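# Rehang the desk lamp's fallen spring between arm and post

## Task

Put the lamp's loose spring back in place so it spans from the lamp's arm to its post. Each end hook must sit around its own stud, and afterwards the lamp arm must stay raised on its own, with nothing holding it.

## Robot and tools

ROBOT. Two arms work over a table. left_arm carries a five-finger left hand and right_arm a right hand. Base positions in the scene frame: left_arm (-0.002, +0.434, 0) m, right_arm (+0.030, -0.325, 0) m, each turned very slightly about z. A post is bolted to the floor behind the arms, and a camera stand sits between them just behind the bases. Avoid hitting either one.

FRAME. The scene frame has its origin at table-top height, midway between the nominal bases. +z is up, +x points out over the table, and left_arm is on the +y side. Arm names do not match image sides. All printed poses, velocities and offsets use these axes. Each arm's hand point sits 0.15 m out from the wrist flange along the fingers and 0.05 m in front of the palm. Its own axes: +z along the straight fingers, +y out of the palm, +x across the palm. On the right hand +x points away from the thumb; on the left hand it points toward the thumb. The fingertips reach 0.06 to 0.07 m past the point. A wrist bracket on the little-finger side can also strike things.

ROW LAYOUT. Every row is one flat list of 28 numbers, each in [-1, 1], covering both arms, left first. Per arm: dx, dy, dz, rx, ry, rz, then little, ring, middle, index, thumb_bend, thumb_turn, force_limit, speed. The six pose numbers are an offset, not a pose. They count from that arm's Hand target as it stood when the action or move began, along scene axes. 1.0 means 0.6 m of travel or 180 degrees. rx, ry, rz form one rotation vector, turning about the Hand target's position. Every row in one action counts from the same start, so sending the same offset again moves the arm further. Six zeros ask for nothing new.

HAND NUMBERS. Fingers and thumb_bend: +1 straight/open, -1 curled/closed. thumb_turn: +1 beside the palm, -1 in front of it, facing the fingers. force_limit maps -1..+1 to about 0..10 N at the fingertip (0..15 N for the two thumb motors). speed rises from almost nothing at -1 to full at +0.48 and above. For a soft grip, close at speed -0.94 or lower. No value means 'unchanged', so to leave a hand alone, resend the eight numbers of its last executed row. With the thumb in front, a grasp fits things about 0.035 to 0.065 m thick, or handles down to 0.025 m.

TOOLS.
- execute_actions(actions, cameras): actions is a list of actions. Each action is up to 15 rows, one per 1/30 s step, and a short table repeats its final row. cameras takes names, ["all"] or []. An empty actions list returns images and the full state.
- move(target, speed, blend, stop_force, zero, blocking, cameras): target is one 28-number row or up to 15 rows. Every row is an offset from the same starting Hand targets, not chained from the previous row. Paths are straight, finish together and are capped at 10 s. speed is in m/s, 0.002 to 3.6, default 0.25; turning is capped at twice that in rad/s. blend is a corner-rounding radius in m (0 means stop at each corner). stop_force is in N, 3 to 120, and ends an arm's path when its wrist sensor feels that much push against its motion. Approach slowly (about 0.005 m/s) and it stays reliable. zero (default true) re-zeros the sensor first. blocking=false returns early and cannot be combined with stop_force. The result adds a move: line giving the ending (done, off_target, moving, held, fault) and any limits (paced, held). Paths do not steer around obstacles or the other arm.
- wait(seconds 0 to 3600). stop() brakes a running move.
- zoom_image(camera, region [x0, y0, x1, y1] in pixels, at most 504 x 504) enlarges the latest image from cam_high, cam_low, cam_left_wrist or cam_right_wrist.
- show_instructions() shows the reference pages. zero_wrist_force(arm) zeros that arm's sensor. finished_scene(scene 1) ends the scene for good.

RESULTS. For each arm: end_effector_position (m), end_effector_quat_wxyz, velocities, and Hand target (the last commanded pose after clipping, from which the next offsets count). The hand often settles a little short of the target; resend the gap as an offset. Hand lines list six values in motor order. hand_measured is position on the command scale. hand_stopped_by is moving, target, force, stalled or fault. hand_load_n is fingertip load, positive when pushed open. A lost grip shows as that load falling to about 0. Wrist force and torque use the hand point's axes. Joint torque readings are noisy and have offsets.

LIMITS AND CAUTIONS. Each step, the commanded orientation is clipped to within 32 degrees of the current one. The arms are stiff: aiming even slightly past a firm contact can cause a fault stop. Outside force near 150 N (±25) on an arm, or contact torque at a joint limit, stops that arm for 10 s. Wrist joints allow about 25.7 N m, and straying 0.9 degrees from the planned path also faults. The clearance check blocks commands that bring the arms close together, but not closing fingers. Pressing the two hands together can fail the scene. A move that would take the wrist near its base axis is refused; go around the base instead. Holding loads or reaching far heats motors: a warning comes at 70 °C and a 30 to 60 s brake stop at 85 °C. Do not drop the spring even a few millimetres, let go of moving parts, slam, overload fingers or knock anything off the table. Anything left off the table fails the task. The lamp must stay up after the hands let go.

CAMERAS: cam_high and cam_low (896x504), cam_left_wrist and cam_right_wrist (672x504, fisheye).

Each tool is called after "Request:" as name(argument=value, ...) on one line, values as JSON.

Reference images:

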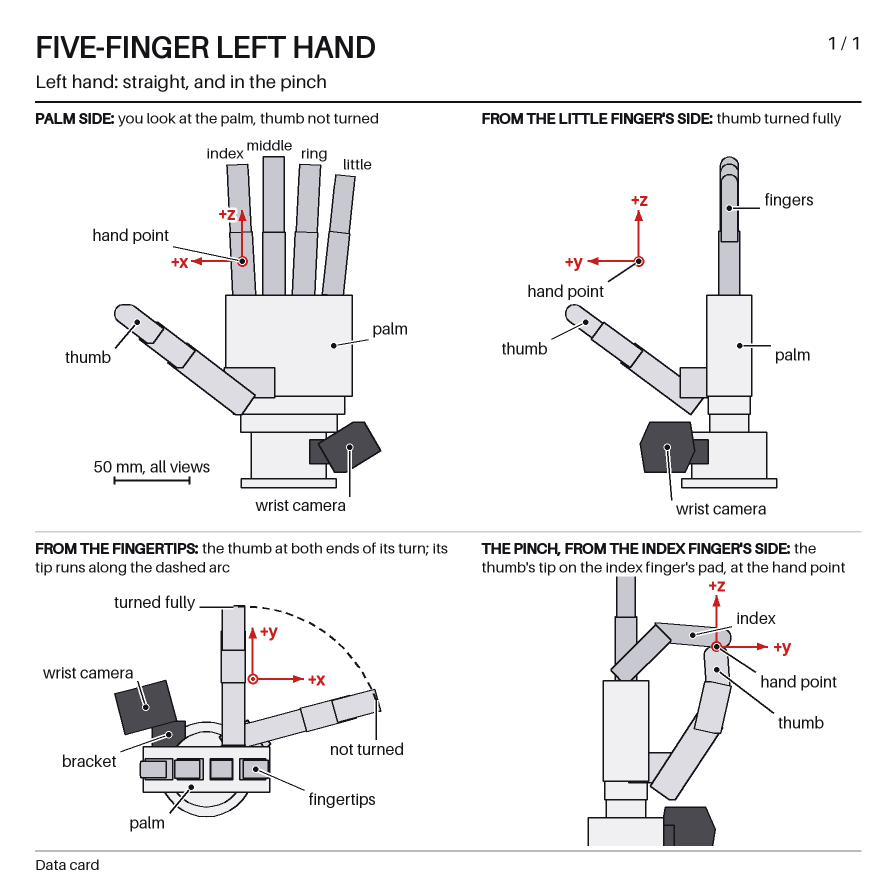

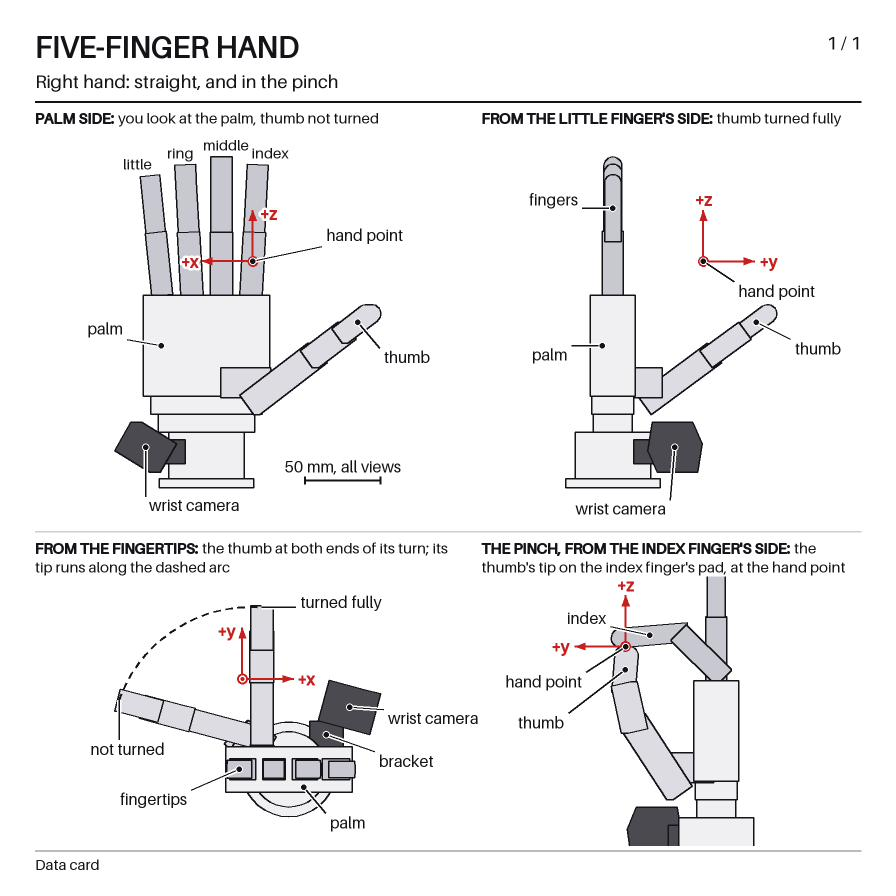

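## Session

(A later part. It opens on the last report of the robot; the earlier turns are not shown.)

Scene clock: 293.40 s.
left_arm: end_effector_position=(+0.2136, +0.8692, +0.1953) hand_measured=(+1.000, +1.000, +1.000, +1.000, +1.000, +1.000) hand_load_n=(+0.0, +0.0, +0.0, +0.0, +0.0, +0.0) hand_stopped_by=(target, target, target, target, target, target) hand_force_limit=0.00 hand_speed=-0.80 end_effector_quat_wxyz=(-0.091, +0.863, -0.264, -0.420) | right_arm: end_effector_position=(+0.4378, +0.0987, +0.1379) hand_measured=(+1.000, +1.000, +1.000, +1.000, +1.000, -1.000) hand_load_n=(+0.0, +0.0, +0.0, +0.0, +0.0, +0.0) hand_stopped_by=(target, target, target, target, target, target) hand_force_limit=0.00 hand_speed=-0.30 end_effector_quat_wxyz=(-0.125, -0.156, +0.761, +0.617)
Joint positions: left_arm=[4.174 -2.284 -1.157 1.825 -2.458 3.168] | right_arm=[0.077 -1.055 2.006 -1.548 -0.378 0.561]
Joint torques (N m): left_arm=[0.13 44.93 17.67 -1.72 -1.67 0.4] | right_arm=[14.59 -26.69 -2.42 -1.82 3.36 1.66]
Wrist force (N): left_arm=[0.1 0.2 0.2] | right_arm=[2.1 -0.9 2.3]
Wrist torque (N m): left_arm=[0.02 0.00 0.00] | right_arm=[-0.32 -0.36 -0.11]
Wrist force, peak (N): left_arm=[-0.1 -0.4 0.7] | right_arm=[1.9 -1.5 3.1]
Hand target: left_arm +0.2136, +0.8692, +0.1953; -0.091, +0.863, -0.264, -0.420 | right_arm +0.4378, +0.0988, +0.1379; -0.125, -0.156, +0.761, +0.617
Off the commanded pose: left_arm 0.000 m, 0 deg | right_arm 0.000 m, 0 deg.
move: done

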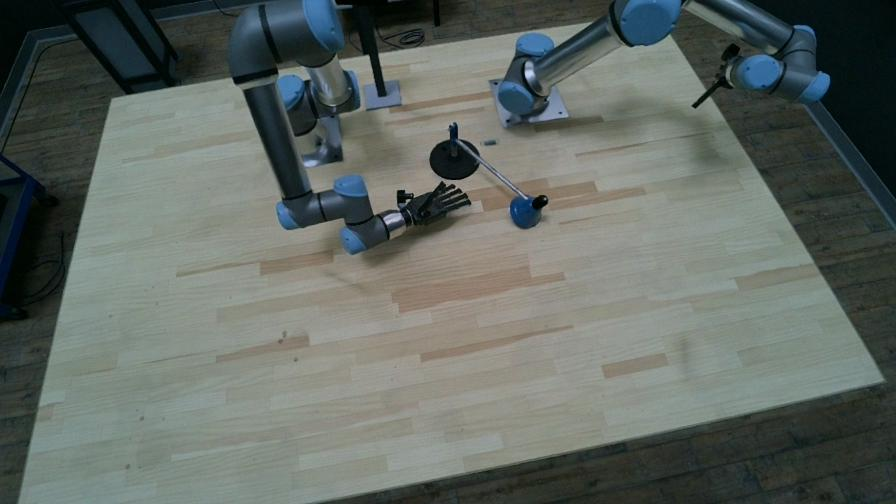

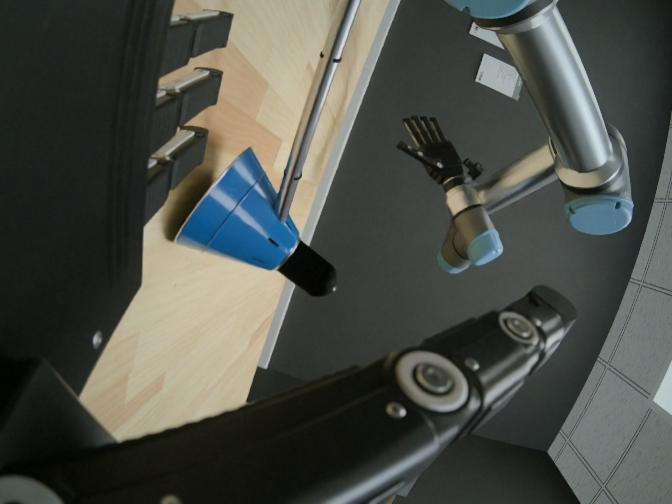

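Request:
move(target=[[0,0,0,0,0,0,1,1,1,1,1,1,0,-0.8,-0.011,0,-0.0117,0,0,0,1,1,1,1,1,-1,0,-0.3],[0,0,0,0,0,0,1,1,1,1,1,1,0,-0.8,-0.086,0.18,-0.0117,0,0,0,1,1,1,1,1,-1,0,-0.3]], speed=0.08, stop_force=6, cameras=["cam_high", "cam_right_wrist", "cam_left_wrist"])

Request:
zoom_image(camera="cam_right_wrist", region=[130, 0, 330, 260])

Request:
zoom_image(camera="cam_high", region=[420, 110, 560, 240])

Scene clock: 309.93 s.
left_arm: end_effector_position=(+0.2136, +0.8692, +0.1953) hand_measured=(+1.000, +1.000, +1.000, +1.000, +1.000, +1.000) hand_load_n=(+0.0, +0.0, +0.0, +0.0, +0.0, +0.0) hand_stopped_by=(target, target, target, target, target, target) hand_force_limit=0.00 hand_speed=-0.80 end_effector_quat_wxyz=(-0.091, +0.863, -0.264, -0.420) | right_arm: end_effector_position=(+0.3862, +0.2068, +0.1309) hand_measured=(+1.000, +1.000, +1.000, +1.000, +1.000, -1.000) hand_load_n=(+0.0, +0.0, +0.0, +0.0, +0.0, +0.0) hand_stopped_by=(target, target, target, target, target, target) hand_force_limit=0.00 hand_speed=-0.30 end_effector_quat_wxyz=(-0.125, -0.156, +0.761, +0.617)
Joint positions: left_arm=[4.174 -2.284 -1.157 1.825 -2.458 3.168] | right_arm=[0.313 -0.978 2.113 -2.337 -0.224 1.192]
Joint torques (N m): left_arm=[0.56 45.44 18.18 -1.69 -1.68 0.58] | right_arm=[14.18 -27.82 -0.11 -3.42 4.16 1.51]
Wrist force (N): left_arm=[0.2 -0.1 0.0] | right_arm=[1.6 -0.8 2.3]
Wrist torque (N m): left_arm=[-0.01 -0.02 0.01] | right_arm=[-0.30 -0.26 -0.13]
Wrist force, peak (N): left_arm=[-0.1 -0.2 0.7] | right_arm=[1.9 -0.5 3.2]
Hand target: left_arm +0.2136, +0.8692, +0.1953; -0.091, +0.863, -0.264, -0.420 | right_arm +0.3862, +0.2068, +0.1309; -0.125, -0.156, +0.761, +0.617
Off the commanded pose: left_arm 0.000 m, 0 deg | right_arm 0.000 m, 0 deg.
move: done
Images, in order (width x height): cam_high 896x504, cam_left_wrist 672x504, cam_right_wrist 672x504.

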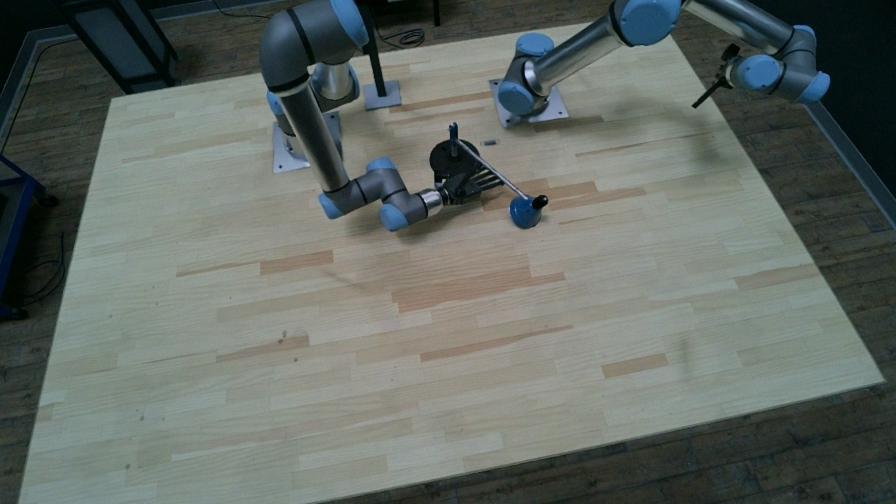

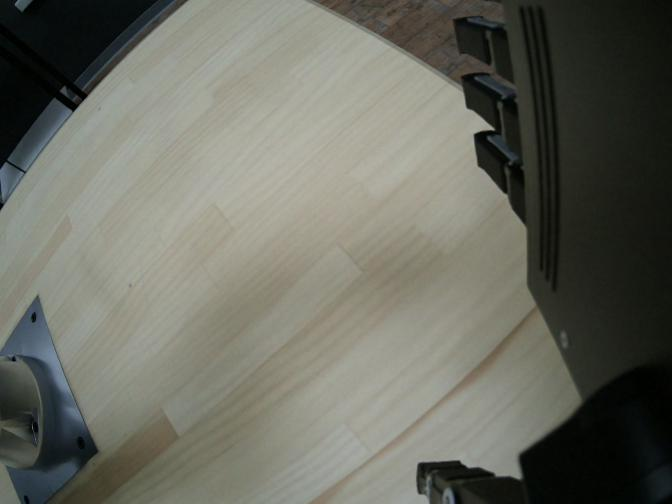

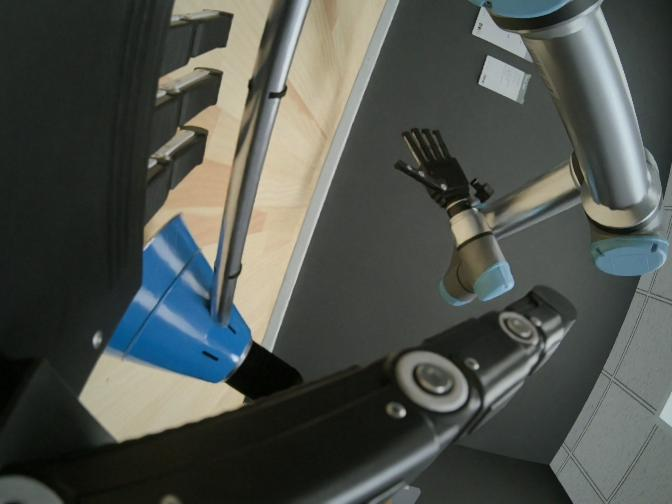

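Scaled by 1.938 from the camera's image (finer frame: 960x720).

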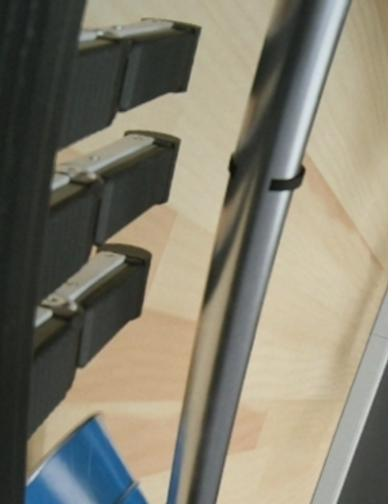

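Scaled by 3.600 from the camera's image (finer frame: 1280x720).

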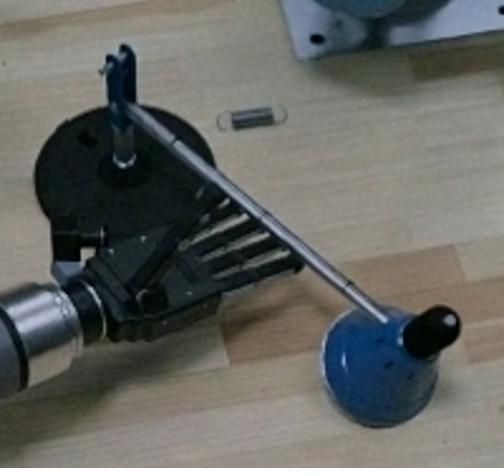

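Request:
zoom_image(camera="cam_high", region=[455, 150, 525, 210])

Scaled by 7.200 from the camera's image (finer frame: 1280x720).

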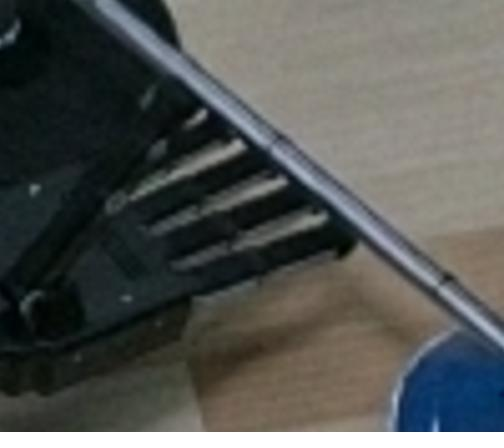

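Request:
move(target=[[0,0,0,0,0,0,1,1,1,1,1,1,0,-0.8,0,0,0.0333,0,0,0,1,1,1,1,1,-1,0,-0.3],[0,0,0,0,0,0,1,1,1,1,1,1,0,-0.8,0.0061,0.0026,0.1143,0,0,0,1,1,1,1,1,-1,0,-0.3]], speed=0.05, blend=[0.01,0], cameras=["cam_high", "cam_right_wrist"])

Request:
zoom_image(camera="cam_high", region=[420, 110, 560, 240])

Scene clock: 330.70 s.
left_arm: end_effector_position=(+0.2136, +0.8692, +0.1953) hand_measured=(+1.000, +1.000, +1.000, +1.000, +1.000, +1.000) hand_load_n=(+0.0, +0.0, +0.0, +0.0, +0.0, +0.0) hand_stopped_by=(target, target, target, target, target, target) hand_force_limit=0.00 hand_speed=-0.80 end_effector_quat_wxyz=(-0.091, +0.863, -0.264, -0.420) | right_arm: end_effector_position=(+0.3898, +0.2084, +0.1994) hand_measured=(+1.000, +1.000, +1.000, +1.000, +1.000, -1.000) hand_load_n=(+0.5, +0.0, +0.0, +0.0, -0.5, +0.0) hand_stopped_by=(target, target, target, target, target, target) hand_force_limit=0.00 hand_speed=-0.30 end_effector_quat_wxyz=(-0.125, -0.156, +0.761, +0.617)
Joint positions: left_arm=[4.174 -2.284 -1.157 1.825 -2.458 3.168] | right_arm=[0.314 -1.134 2.087 -2.159 -0.224 1.195]
Joint torques (N m): left_arm=[0.06 45.24 18.32 -1.68 -1.81 0.48] | right_arm=[2.51 -42.66 -25.55 -0.7 0.6 -1.48]
Wrist force (N): left_arm=[-0.1 0.0 0.3] | right_arm=[1.8 -7.7 3.0]
Wrist torque (N m): left_arm=[-0.02 0.04 0.00] | right_arm=[-0.28 -0.24 -0.46]
Wrist force, peak (N): left_arm=[0.4 -0.1 0.7] | right_arm=[4.5 -8.2 5.1]
Hand target: left_arm +0.2136, +0.8692, +0.1953; -0.091, +0.863, -0.264, -0.420 | right_arm +0.3898, +0.2083, +0.1994; -0.125, -0.156, +0.761, +0.617
Off the commanded pose: left_arm 0.000 m, 0 deg | right_arm 0.000 m, 0 deg.
move: done

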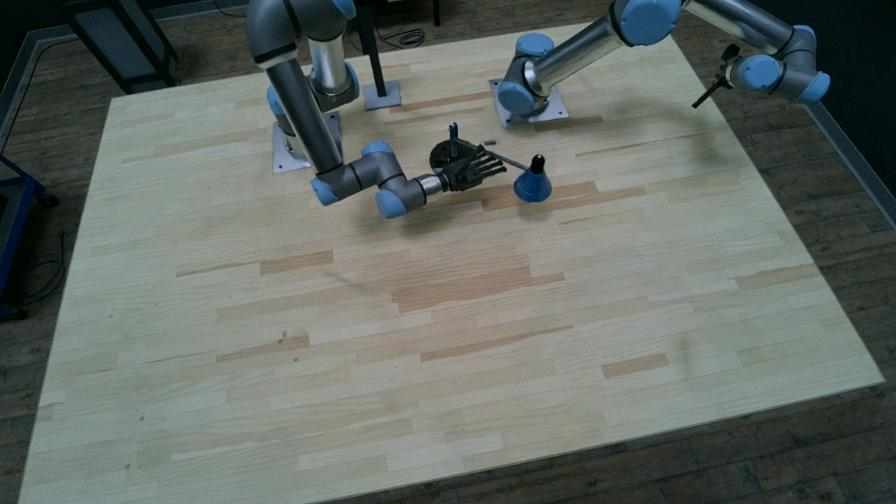

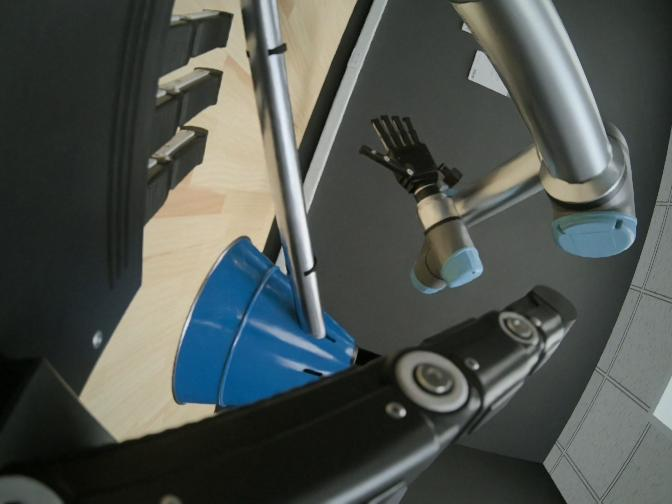

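Scaled by 3.600 from the camera's image (finer frame: 1280x720).

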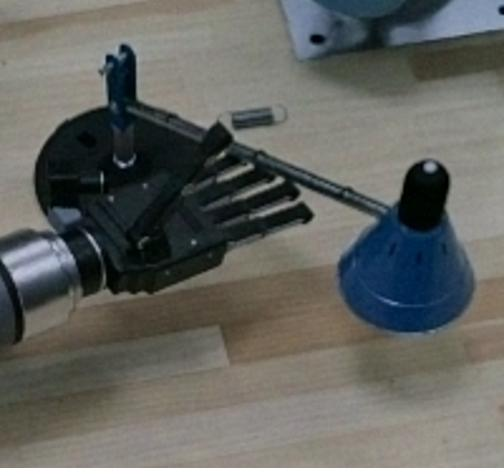

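Request:
move(target=[[0,0,0,0,0,0,1,1,1,1,1,1,0,-0.8,-0.02,-0.0085,0.084,0,0,0,1,1,1,1,1,-1,0,-0.3],[0,0,0,0,0,0,1,1,1,1,1,1,0,-0.8,-0.066,-0.028,0.1665,0,0,0,1,1,1,1,1,-1,0,-0.3]], speed=0.05, blend=[0.01,0], cameras=["cam_high", "cam_right_wrist", "cam_low"])

Request:
zoom_image(camera="cam_high", region=[420, 110, 560, 240])

Scene clock: 338.10 s.
left_arm: end_effector_position=(+0.2136, +0.8692, +0.1953) hand_measured=(+1.000, +1.000, +1.000, +1.000, +1.000, +1.000) hand_load_n=(+0.0, +0.0, +0.0, +0.0, +0.0, +0.0) hand_stopped_by=(target, target, target, target, target, target) hand_force_limit=0.00 hand_speed=-0.80 end_effector_quat_wxyz=(-0.091, +0.863, -0.264, -0.420) | right_arm: end_effector_position=(+0.3502, +0.1915, +0.2993) hand_measured=(+1.000, +1.000, +1.000, +1.000, +1.000, -1.000) hand_load_n=(+0.0, +0.0, +0.0, +0.0, +0.0, +0.0) hand_stopped_by=(target, target, target, target, target, target) hand_force_limit=0.00 hand_speed=-0.30 end_effector_quat_wxyz=(-0.125, -0.156, +0.761, +0.617)
Joint positions: left_arm=[4.174 -2.284 -1.157 1.825 -2.458 3.168] | right_arm=[0.306 -1.42 2.118 -1.873 -0.227 1.164]
Joint torques (N m): left_arm=[0.69 45.13 17.8 -1.58 -1.77 0.54] | right_arm=[-13.97 -31.77 -26.66 -0.64 -0.72 -1.77]
Wrist force (N): left_arm=[-0.1 0.0 0.6] | right_arm=[-0.5 -1.8 3.1]
Wrist torque (N m): left_arm=[-0.03 0.05 -0.01] | right_arm=[-0.13 -0.26 -0.22]
Wrist force, peak (N): left_arm=[-0.1 -0.1 0.8] | right_arm=[2.1 -9.4 3.2]
Hand target: left_arm +0.2136, +0.8692, +0.1953; -0.091, +0.863, -0.264, -0.420 | right_arm +0.3502, +0.1915, +0.2993; -0.125, -0.156, +0.761, +0.617
Off the commanded pose: left_arm 0.000 m, 0 deg | right_arm 0.000 m, 0 deg.
move: done
Images, in order (width x height): cam_high 896x504, cam_low 896x504, cam_right_wrist 672x504.

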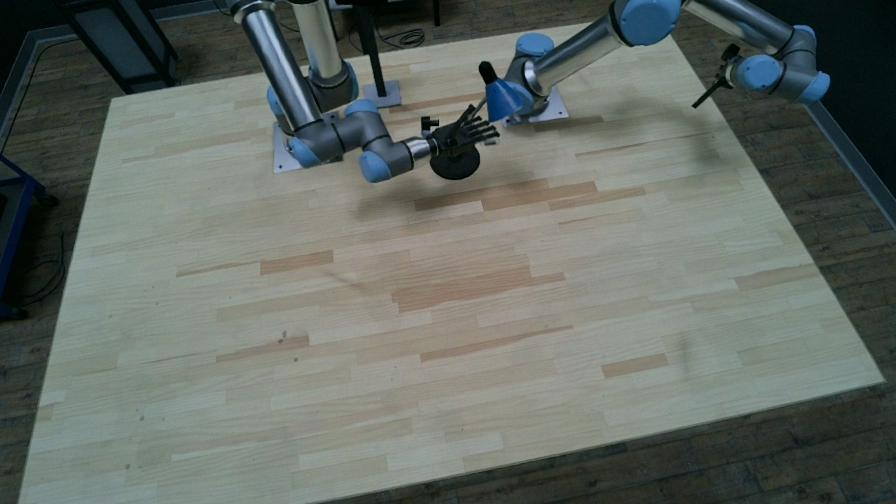

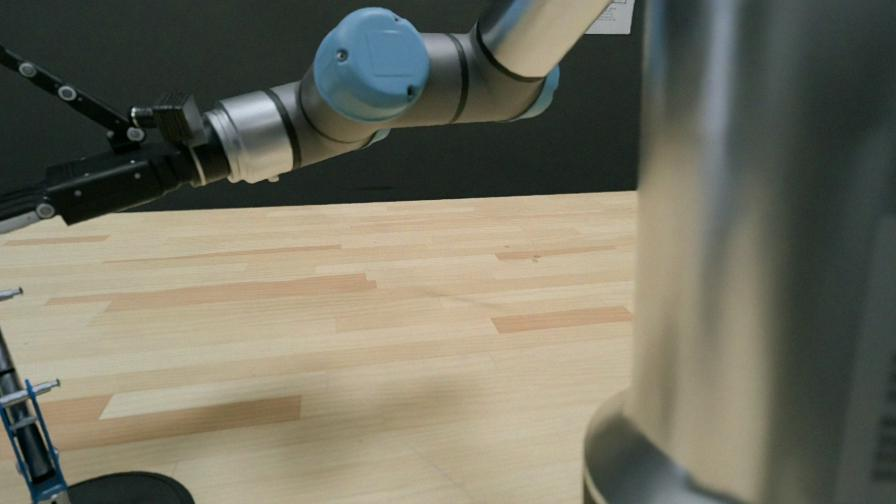

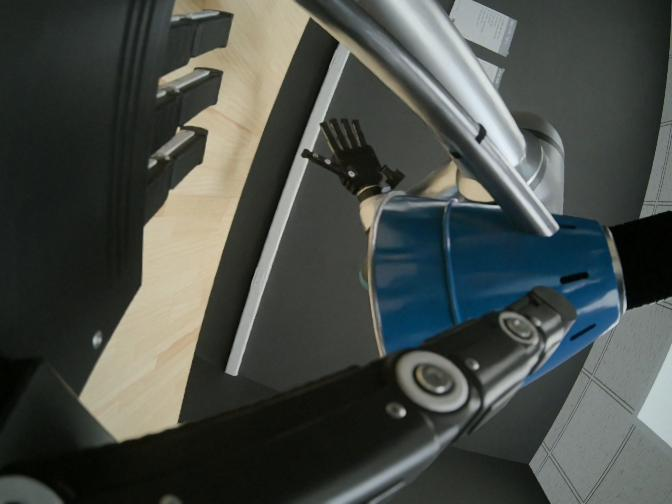

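Scaled by 3.600 from the camera's image (finer frame: 1280x720).

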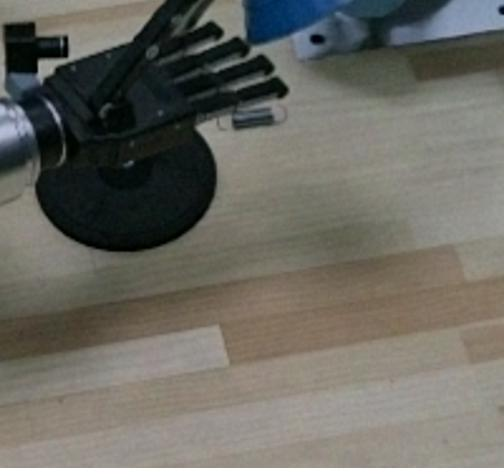

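Request:
move(target=[0,0,0,0,0,0,1,1,1,1,1,1,0,-0.8,-0.0415,-0.0175,0.0458,0,0,0,1,1,1,1,1,-1,0,-0.3], speed=0.05, cameras=["cam_high", "cam_right_wrist", "cam_low"])

Request:
zoom_image(camera="cam_low", region=[0, 200, 160, 504])

Scene clock: 341.90 s.
left_arm: end_effector_position=(+0.2136, +0.8692, +0.1953) hand_measured=(+1.000, +1.000, +1.000, +1.000, +1.000, +1.000) hand_load_n=(+0.0, +0.0, +0.0, +0.0, +0.0, +0.0) hand_stopped_by=(target, target, target, target, target, target) hand_force_limit=0.00 hand_speed=-0.80 end_effector_quat_wxyz=(-0.091, +0.863, -0.264, -0.420) | right_arm: end_effector_position=(+0.3253, +0.1810, +0.3268) hand_measured=(+1.000, +1.000, +1.000, +1.000, +1.000, -1.000) hand_load_n=(+0.0, +0.0, +0.0, +0.0, +0.0, +0.0) hand_stopped_by=(target, target, target, target, target, target) hand_force_limit=0.00 hand_speed=-0.30 end_effector_quat_wxyz=(-0.125, -0.156, +0.761, +0.617)
Joint positions: left_arm=[4.174 -2.284 -1.157 1.825 -2.458 3.168] | right_arm=[0.301 -1.529 2.147 -1.772 -0.229 1.142]
Joint torques (N m): left_arm=[0.55 45.61 19.02 -1.43 -1.82 0.6] | right_arm=[-14.58 -28.48 -26.88 -0.59 -0.98 -1.48]
Wrist force (N): left_arm=[-0.2 -0.2 0.3] | right_arm=[0.3 -1.1 2.9]
Wrist torque (N m): left_arm=[-0.04 0.05 -0.01] | right_arm=[-0.17 -0.26 -0.11]
Wrist force, peak (N): left_arm=[0.0 -0.1 0.8] | right_arm=[-0.5 -2.5 3.7]
Hand target: left_arm +0.2136, +0.8692, +0.1953; -0.091, +0.863, -0.264, -0.420 | right_arm +0.3253, +0.1810, +0.3268; -0.125, -0.156, +0.761, +0.617
Off the commanded pose: left_arm 0.000 m, 0 deg | right_arm 0.000 m, 0 deg.
move: done
Images, in order (width x height): cam_high 896x504, cam_low 896x504, cam_right_wrist 672x504.

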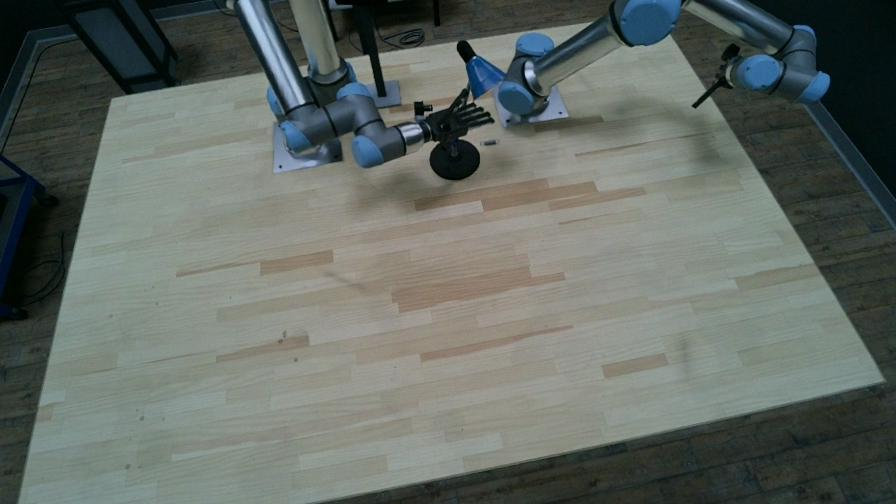

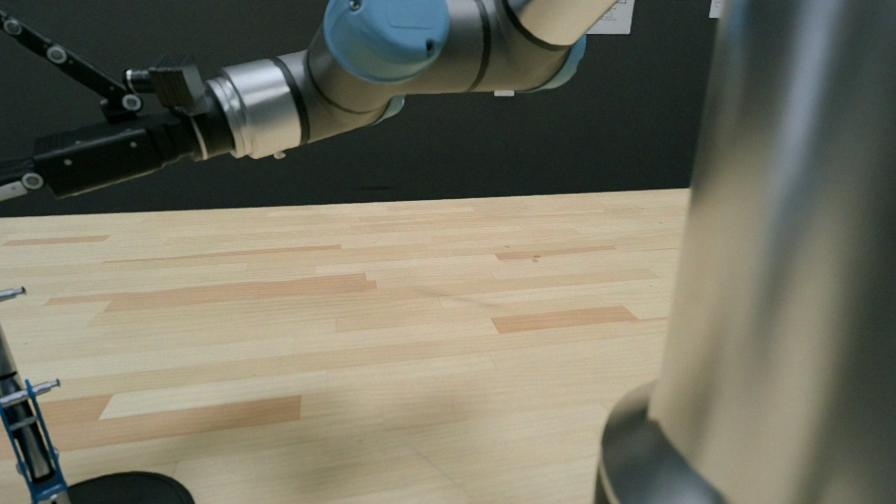

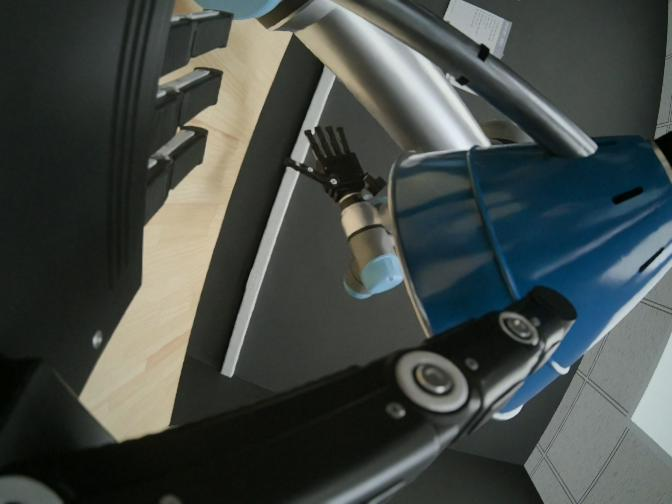

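Scaled by 1.658 from the camera's image (finer frame: 1280x720).

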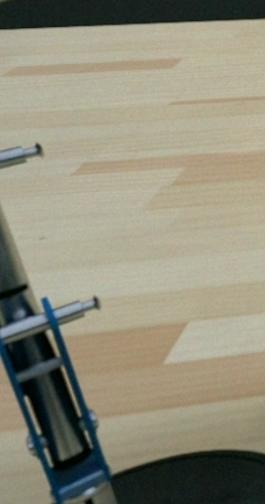

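Request:
zoom_image(camera="cam_low", region=[0, 370, 80, 430])

Request:
zoom_image(camera="cam_low", region=[0, 270, 80, 330])

Scaled by 6.300 from the camera's image (finer frame: 1280x720).

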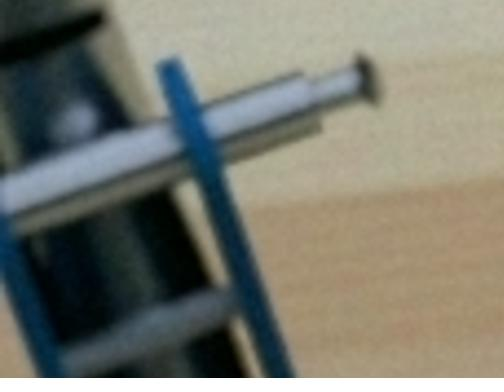

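Scaled by 6.300 from the camera's image (finer frame: 1280x720).

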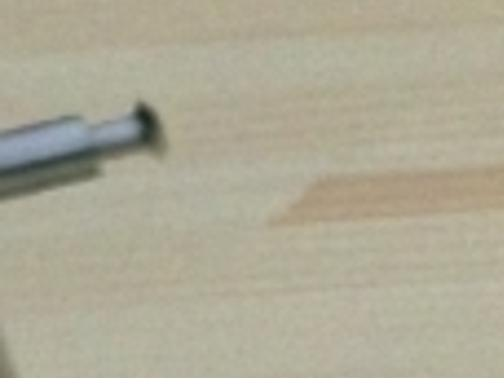

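Request:
move(target=[[0.144,-0.032,0.1245,0.4443,-0.2714,0.007,1,1,1,0.4,0.1,-1,0,-0.3,0,0,0,0,0,0,1,1,1,1,1,-1,0,-0.3],[0.2107,-0.4153,0.1245,0.5119,-0.1281,0.1545,1,1,1,0.4,0.1,-1,0,-0.3,0,0,0,0,0,0,1,1,1,1,1,-1,0,-0.3]], speed=0.35, cameras=["cam_high", "cam_left_wrist"])

Scene clock: 373.90 s.
left_arm: end_effector_position=(+0.3400, +0.6201, +0.2700) hand_measured=(+1.000, +1.000, +1.000, +0.400, +0.100, -1.000) hand_load_n=(+0.0, +0.0, +0.0, +0.0, +0.0, +0.0) hand_stopped_by=(target, target, target, target, target, target) hand_force_limit=0.00 hand_speed=-0.30 end_effector_quat_wxyz=(+0.627, -0.628, -0.326, +0.326) | right_arm: end_effector_position=(+0.3253, +0.1810, +0.3268) hand_measured=(+1.000, +1.000, +1.000, +1.000, +1.000, -1.000) hand_load_n=(+0.0, +0.0, +0.0, +0.0, -0.5, +0.0) hand_stopped_by=(target, target, target, target, target, target) hand_force_limit=0.00 hand_speed=-0.30 end_effector_quat_wxyz=(-0.125, -0.156, +0.761, +0.617)
Joint positions: left_arm=[3.437 -1.914 -1.573 3.488 -3.812 3.143] | right_arm=[0.3 -1.529 2.147 -1.771 -0.229 1.141]
Joint torques (N m): left_arm=[-5.57 25.66 27.05 -3.33 -2.03 -1.59] | right_arm=[-14.54 -16.58 -29.12 -0.61 -0.95 -1.5]
Wrist force (N): left_arm=[0.3 0.9 0.6] | right_arm=[0.5 -0.8 3.2]
Wrist torque (N m): left_arm=[0.58 0.00 -0.30] | right_arm=[-0.16 -0.31 -0.09]
Wrist force, peak (N): left_arm=[0.5 0.6 2.2] | right_arm=[0.1 -1.2 3.5]
Hand target: left_arm +0.3400, +0.6200, +0.2700; +0.627, -0.628, -0.326, +0.326 | right_arm +0.3253, +0.1810, +0.3268; -0.125, -0.156, +0.761, +0.617
Off the commanded pose: left_arm 0.000 m, 0 deg | right_arm 0.000 m, 0 deg.
move: done

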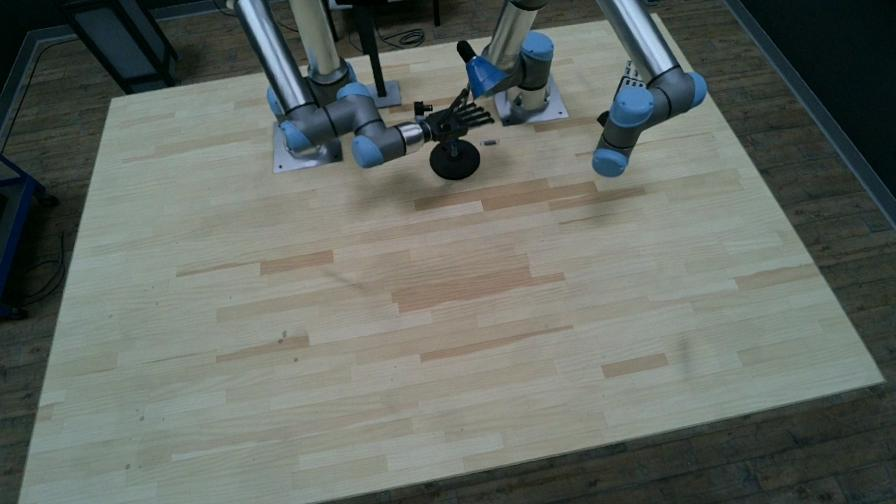

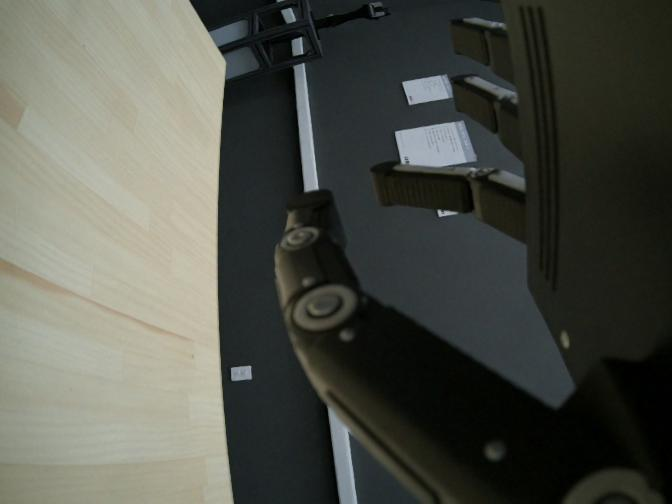

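Request:
move(target=[[0.1,-0.45,-0.25,-0.0305,-0.0968,0.1927,1,1,1,0.4,0.1,-1,0,-0.3,0,0,0,0,0,0,1,1,1,1,1,-1,0,-0.3],[-0.1333,-0.5733,-0.3167,-0.0305,-0.0968,0.1927,1,1,1,0.4,0.1,-1,0,-0.3,0,0,0,0,0,0,1,1,1,1,1,-1,0,-0.3]], speed=[0.25, 0.12], cameras=["cam_high", "cam_left_wrist", "cam_right_wrist"])

Request:
zoom_image(camera="cam_left_wrist", region=[100, 0, 500, 400])

Scene clock: 384.67 s.
left_arm: end_effector_position=(+0.2601, +0.2761, +0.0800) hand_measured=(+1.000, +1.000, +1.000, +0.400, +0.100, -1.000) hand_load_n=(+0.0, +0.0, +0.0, +0.0, +0.0, +0.0) hand_stopped_by=(target, target, target, target, target, target) hand_force_limit=0.00 hand_speed=-0.30 end_effector_quat_wxyz=(-0.416, +0.573, +0.572, -0.415) | right_arm: end_effector_position=(+0.3253, +0.1810, +0.3268) hand_measured=(+1.000, +1.000, +1.000, +1.000, +1.000, -1.000) hand_load_n=(+0.0, +0.0, +0.0, +0.0, +0.0, +0.0) hand_stopped_by=(target, target, target, target, target, target) hand_force_limit=0.00 hand_speed=-0.30 end_effector_quat_wxyz=(-0.125, -0.156, +0.761, +0.617)
Joint positions: left_arm=[3.037 -1.964 -1.855 4.136 -4.818 3.108] | right_arm=[0.3 -1.529 2.147 -1.771 -0.229 1.141]
Joint torques (N m): left_arm=[-5.17 37.97 4.38 1.35 -1.82 -1.55] | right_arm=[-14.23 -15.62 -28.27 -0.51 -0.9 -1.46]
Wrist force (N): left_arm=[0.2 0.3 0.4] | right_arm=[0.1 -1.0 3.1]
Wrist torque (N m): left_arm=[0.46 0.08 -0.28] | right_arm=[-0.15 -0.25 -0.11]
Wrist force, peak (N): left_arm=[1.1 0.4 1.6] | right_arm=[0.1 -1.2 3.6]
Hand target: left_arm +0.2600, +0.2761, +0.0800; -0.416, +0.573, +0.572, -0.415 | right_arm +0.3253, +0.1810, +0.3268; -0.125, -0.156, +0.761, +0.617
Off the commanded pose: left_arm 0.000 m, 0 deg | right_arm 0.000 m, 0 deg.
move: done

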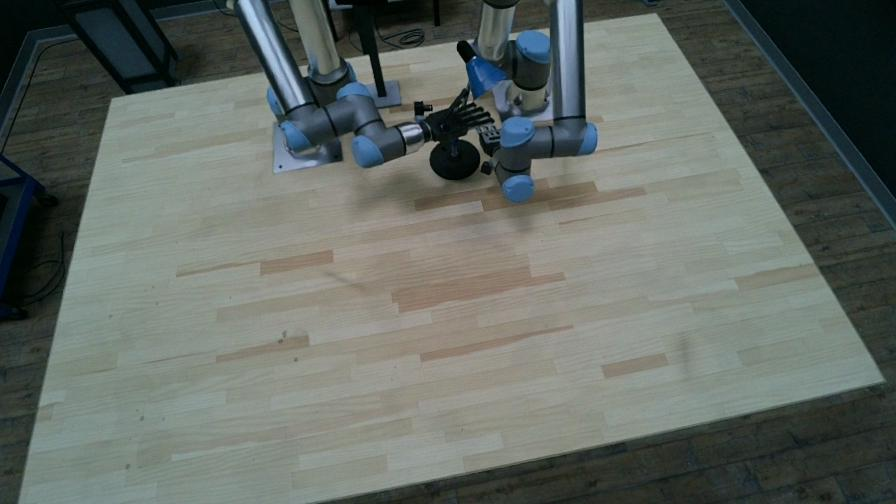

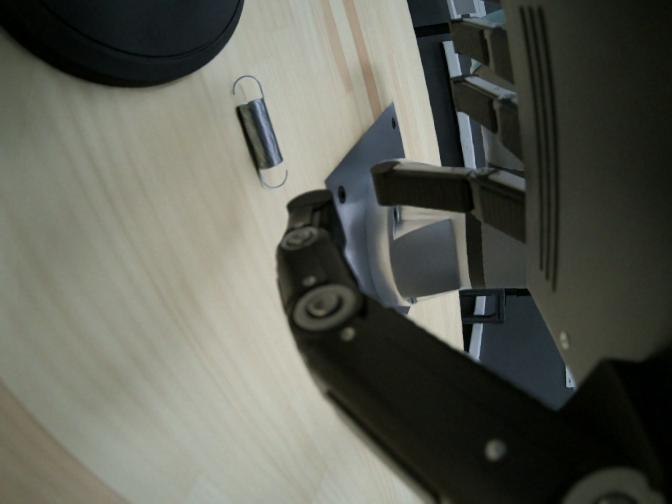

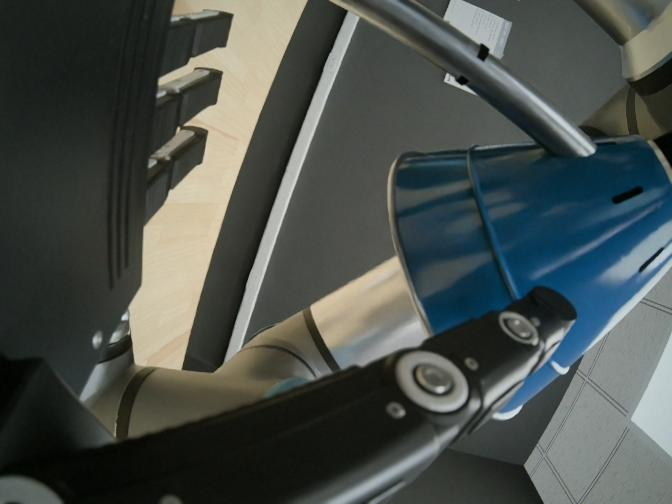

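Scaled by 1.260 from the camera's image (finer frame: 960x720).

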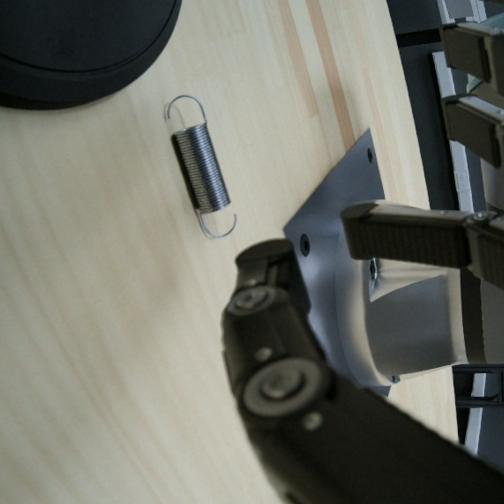

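Request:
zoom_image(camera="cam_left_wrist", region=[220, 60, 460, 260])

Scaled by 2.100 from the camera's image (finer frame: 960x720).

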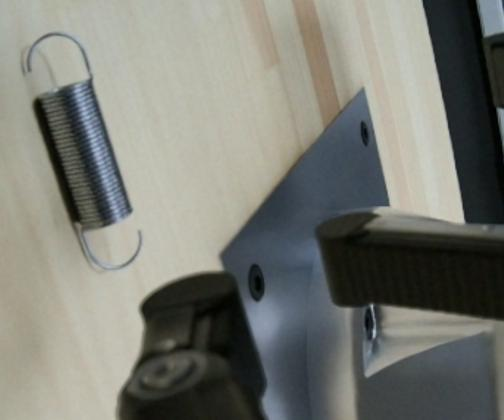

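Request:
move(target=[0,0,0,0,0,0,1,1,1,-0.4,0.1,-1,-0.5,-0.5,0,0,0,0,0,0,1,1,1,1,1,-1,0,-0.3], cameras=["cam_left_wrist"])

Request:
zoom_image(camera="cam_left_wrist", region=[220, 60, 460, 260])

Scene clock: 397.17 s.
left_arm: end_effector_position=(+0.2600, +0.2761, +0.0800) hand_measured=(+1.000, +1.000, +1.000, -0.282, +0.100, -1.000) hand_load_n=(-0.5, +0.0, +0.0, +12.5, +1.5, +0.0) hand_stopped_by=(target, target, target, force, target, target) hand_force_limit=-0.50 hand_speed=-0.50 end_effector_quat_wxyz=(-0.416, +0.573, +0.572, -0.415) | right_arm: end_effector_position=(+0.3253, +0.1810, +0.3268) hand_measured=(+1.000, +1.000, +1.000, +1.000, +1.000, -1.000) hand_load_n=(+0.0, +0.0, +0.0, +0.0, +0.0, -0.5) hand_stopped_by=(target, target, target, target, target, target) hand_force_limit=0.00 hand_speed=-0.30 end_effector_quat_wxyz=(-0.125, -0.156, +0.761, +0.617)
Joint positions: left_arm=[3.037 -1.964 -1.856 4.136 -4.818 3.107] | right_arm=[0.3 -1.529 2.147 -1.771 -0.229 1.141]
Joint torques (N m): left_arm=[-5.64 38.28 4.58 1.18 -1.93 -1.48] | right_arm=[-13.5 -15.94 -27.32 -0.54 -0.79 -1.57]
Wrist force (N): left_arm=[0.1 0.3 0.6] | right_arm=[0.5 -1.2 2.9]
Wrist torque (N m): left_arm=[0.43 0.10 -0.29] | right_arm=[-0.15 -0.31 -0.10]
Wrist force, peak (N): left_arm=[0.3 0.6 1.0] | right_arm=[0.1 -1.1 3.5]
Hand target: left_arm +0.2600, +0.2761, +0.0800; -0.416, +0.573, +0.572, -0.415 | right_arm +0.3253, +0.1810, +0.3268; -0.125, -0.156, +0.761, +0.617
Off the commanded pose: left_arm 0.000 m, 0 deg | right_arm 0.000 m, 0 deg.
move: done

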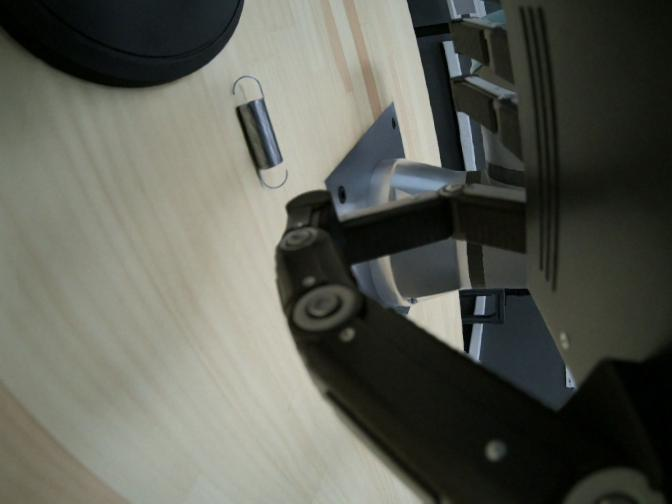

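Scaled by 2.100 from the camera's image (finer frame: 960x720).

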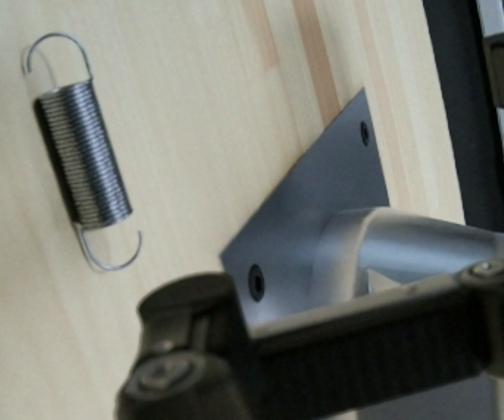

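Request:
move(target=[0,0,0,0,0,0,1,1,1,0.05,0.1,-1,-0.5,-0.5,0,0,0,0,0,0,1,1,1,1,1,-1,0,-0.3], cameras=[])

Request:
move(target=[0,0,0,0,0,0,1,1,1,0.05,0.0,-1,-0.5,-0.5,0,0,0,0,0,0,1,1,1,1,1,-1,0,-0.3], cameras=["cam_left_wrist"])

Request:
zoom_image(camera="cam_left_wrist", region=[220, 60, 460, 260])

Scene clock: 403.60 s.
left_arm: end_effector_position=(+0.2600, +0.2761, +0.0800) hand_measured=(+1.000, +1.000, +1.000, +0.050, +0.100, -1.000) hand_load_n=(+0.0, +0.0, +0.0, +0.0, +0.5, +0.0) hand_stopped_by=(target, target, target, target, target, target) hand_force_limit=-0.50 hand_speed=-0.50 end_effector_quat_wxyz=(-0.416, +0.573, +0.572, -0.415) | right_arm: end_effector_position=(+0.3253, +0.1810, +0.3268) hand_measured=(+1.000, +1.000, +1.000, +1.000, +1.000, -1.000) hand_load_n=(+0.0, +0.0, +0.0, +0.0, +0.0, +0.0) hand_stopped_by=(target, target, target, target, target, target) hand_force_limit=0.00 hand_speed=-0.30 end_effector_quat_wxyz=(-0.125, -0.156, +0.761, +0.617)
Joint positions: left_arm=[3.037 -1.964 -1.856 4.136 -4.818 3.107] | right_arm=[0.3 -1.529 2.147 -1.771 -0.229 1.141]
Joint torques (N m): left_arm=[-5.72 37.97 5.84 0.14 -1.85 -1.56] | right_arm=[-13.64 -15.43 -28.03 -0.63 -0.75 -1.49]
Wrist force (N): left_arm=[0.0 0.8 0.4] | right_arm=[0.1 -0.9 3.2]
Wrist torque (N m): left_arm=[0.53 0.11 -0.32] | right_arm=[-0.14 -0.26 -0.11]
Wrist force, peak (N): left_arm=[0.1 1.0 0.5] | right_arm=[0.2 -1.3 3.5]
Hand target: left_arm +0.2600, +0.2761, +0.0800; -0.416, +0.573, +0.572, -0.415 | right_arm +0.3253, +0.1810, +0.3268; -0.125, -0.156, +0.761, +0.617
Off the commanded pose: left_arm 0.000 m, 0 deg | right_arm 0.000 m, 0 deg.
move: done

Scene clock: 404.10 s.
left_arm: end_effector_position=(+0.2600, +0.2761, +0.0800) hand_measured=(+1.000, +1.000, +1.000, +0.050, +0.000, -1.000) hand_load_n=(+0.0, +0.0, +0.0, +0.0, +0.5, +0.0) hand_stopped_by=(target, target, target, target, target, target) hand_force_limit=-0.50 hand_speed=-0.50 end_effector_quat_wxyz=(-0.416, +0.573, +0.572, -0.415) | right_arm: end_effector_position=(+0.3253, +0.1810, +0.3268) hand_measured=(+1.000, +1.000, +1.000, +1.000, +1.000, -1.000) hand_load_n=(+0.0, +0.0, +0.0, +0.0, +0.0, +0.0) hand_stopped_by=(target, target, target, target, target, target) hand_force_limit=0.00 hand_speed=-0.30 end_effector_quat_wxyz=(-0.125, -0.156, +0.761, +0.617)
Joint positions: left_arm=[3.037 -1.964 -1.856 4.136 -4.818 3.107] | right_arm=[0.3 -1.529 2.147 -1.771 -0.229 1.141]
Joint torques (N m): left_arm=[-5.42 37.96 5.3 -0.07 -1.9 -1.59] | right_arm=[-13.49 -15.77 -28.33 -0.54 -0.73 -1.52]
Wrist force (N): left_arm=[0.4 0.4 0.7] | right_arm=[0.2 -1.2 3.0]
Wrist torque (N m): left_arm=[0.44 0.07 -0.28] | right_arm=[-0.13 -0.27 -0.11]
Wrist force, peak (N): left_arm=[0.1 0.8 0.7] | right_arm=[0.5 -1.0 3.5]
Hand target: left_arm +0.2600, +0.2761, +0.0800; -0.416, +0.573, +0.572, -0.415 | right_arm +0.3253, +0.1810, +0.3268; -0.125, -0.156, +0.761, +0.617
Off the commanded pose: left_arm 0.000 m, 0 deg | right_arm 0.000 m, 0 deg.
move: done

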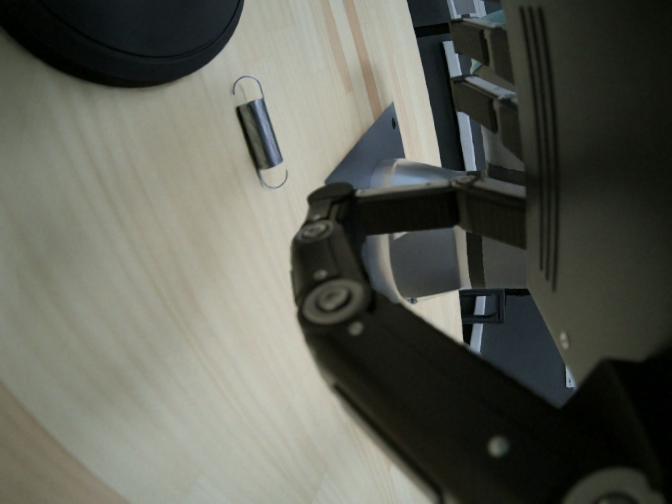

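Scaled by 2.100 from the camera's image (finer frame: 960x720).

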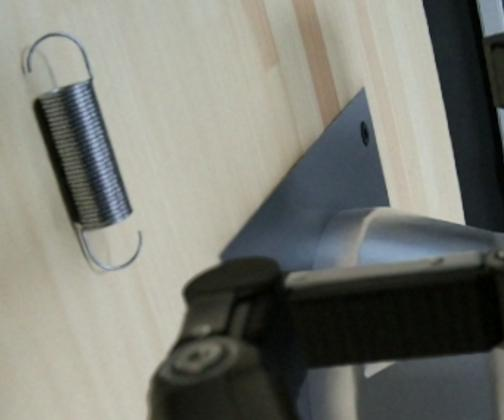

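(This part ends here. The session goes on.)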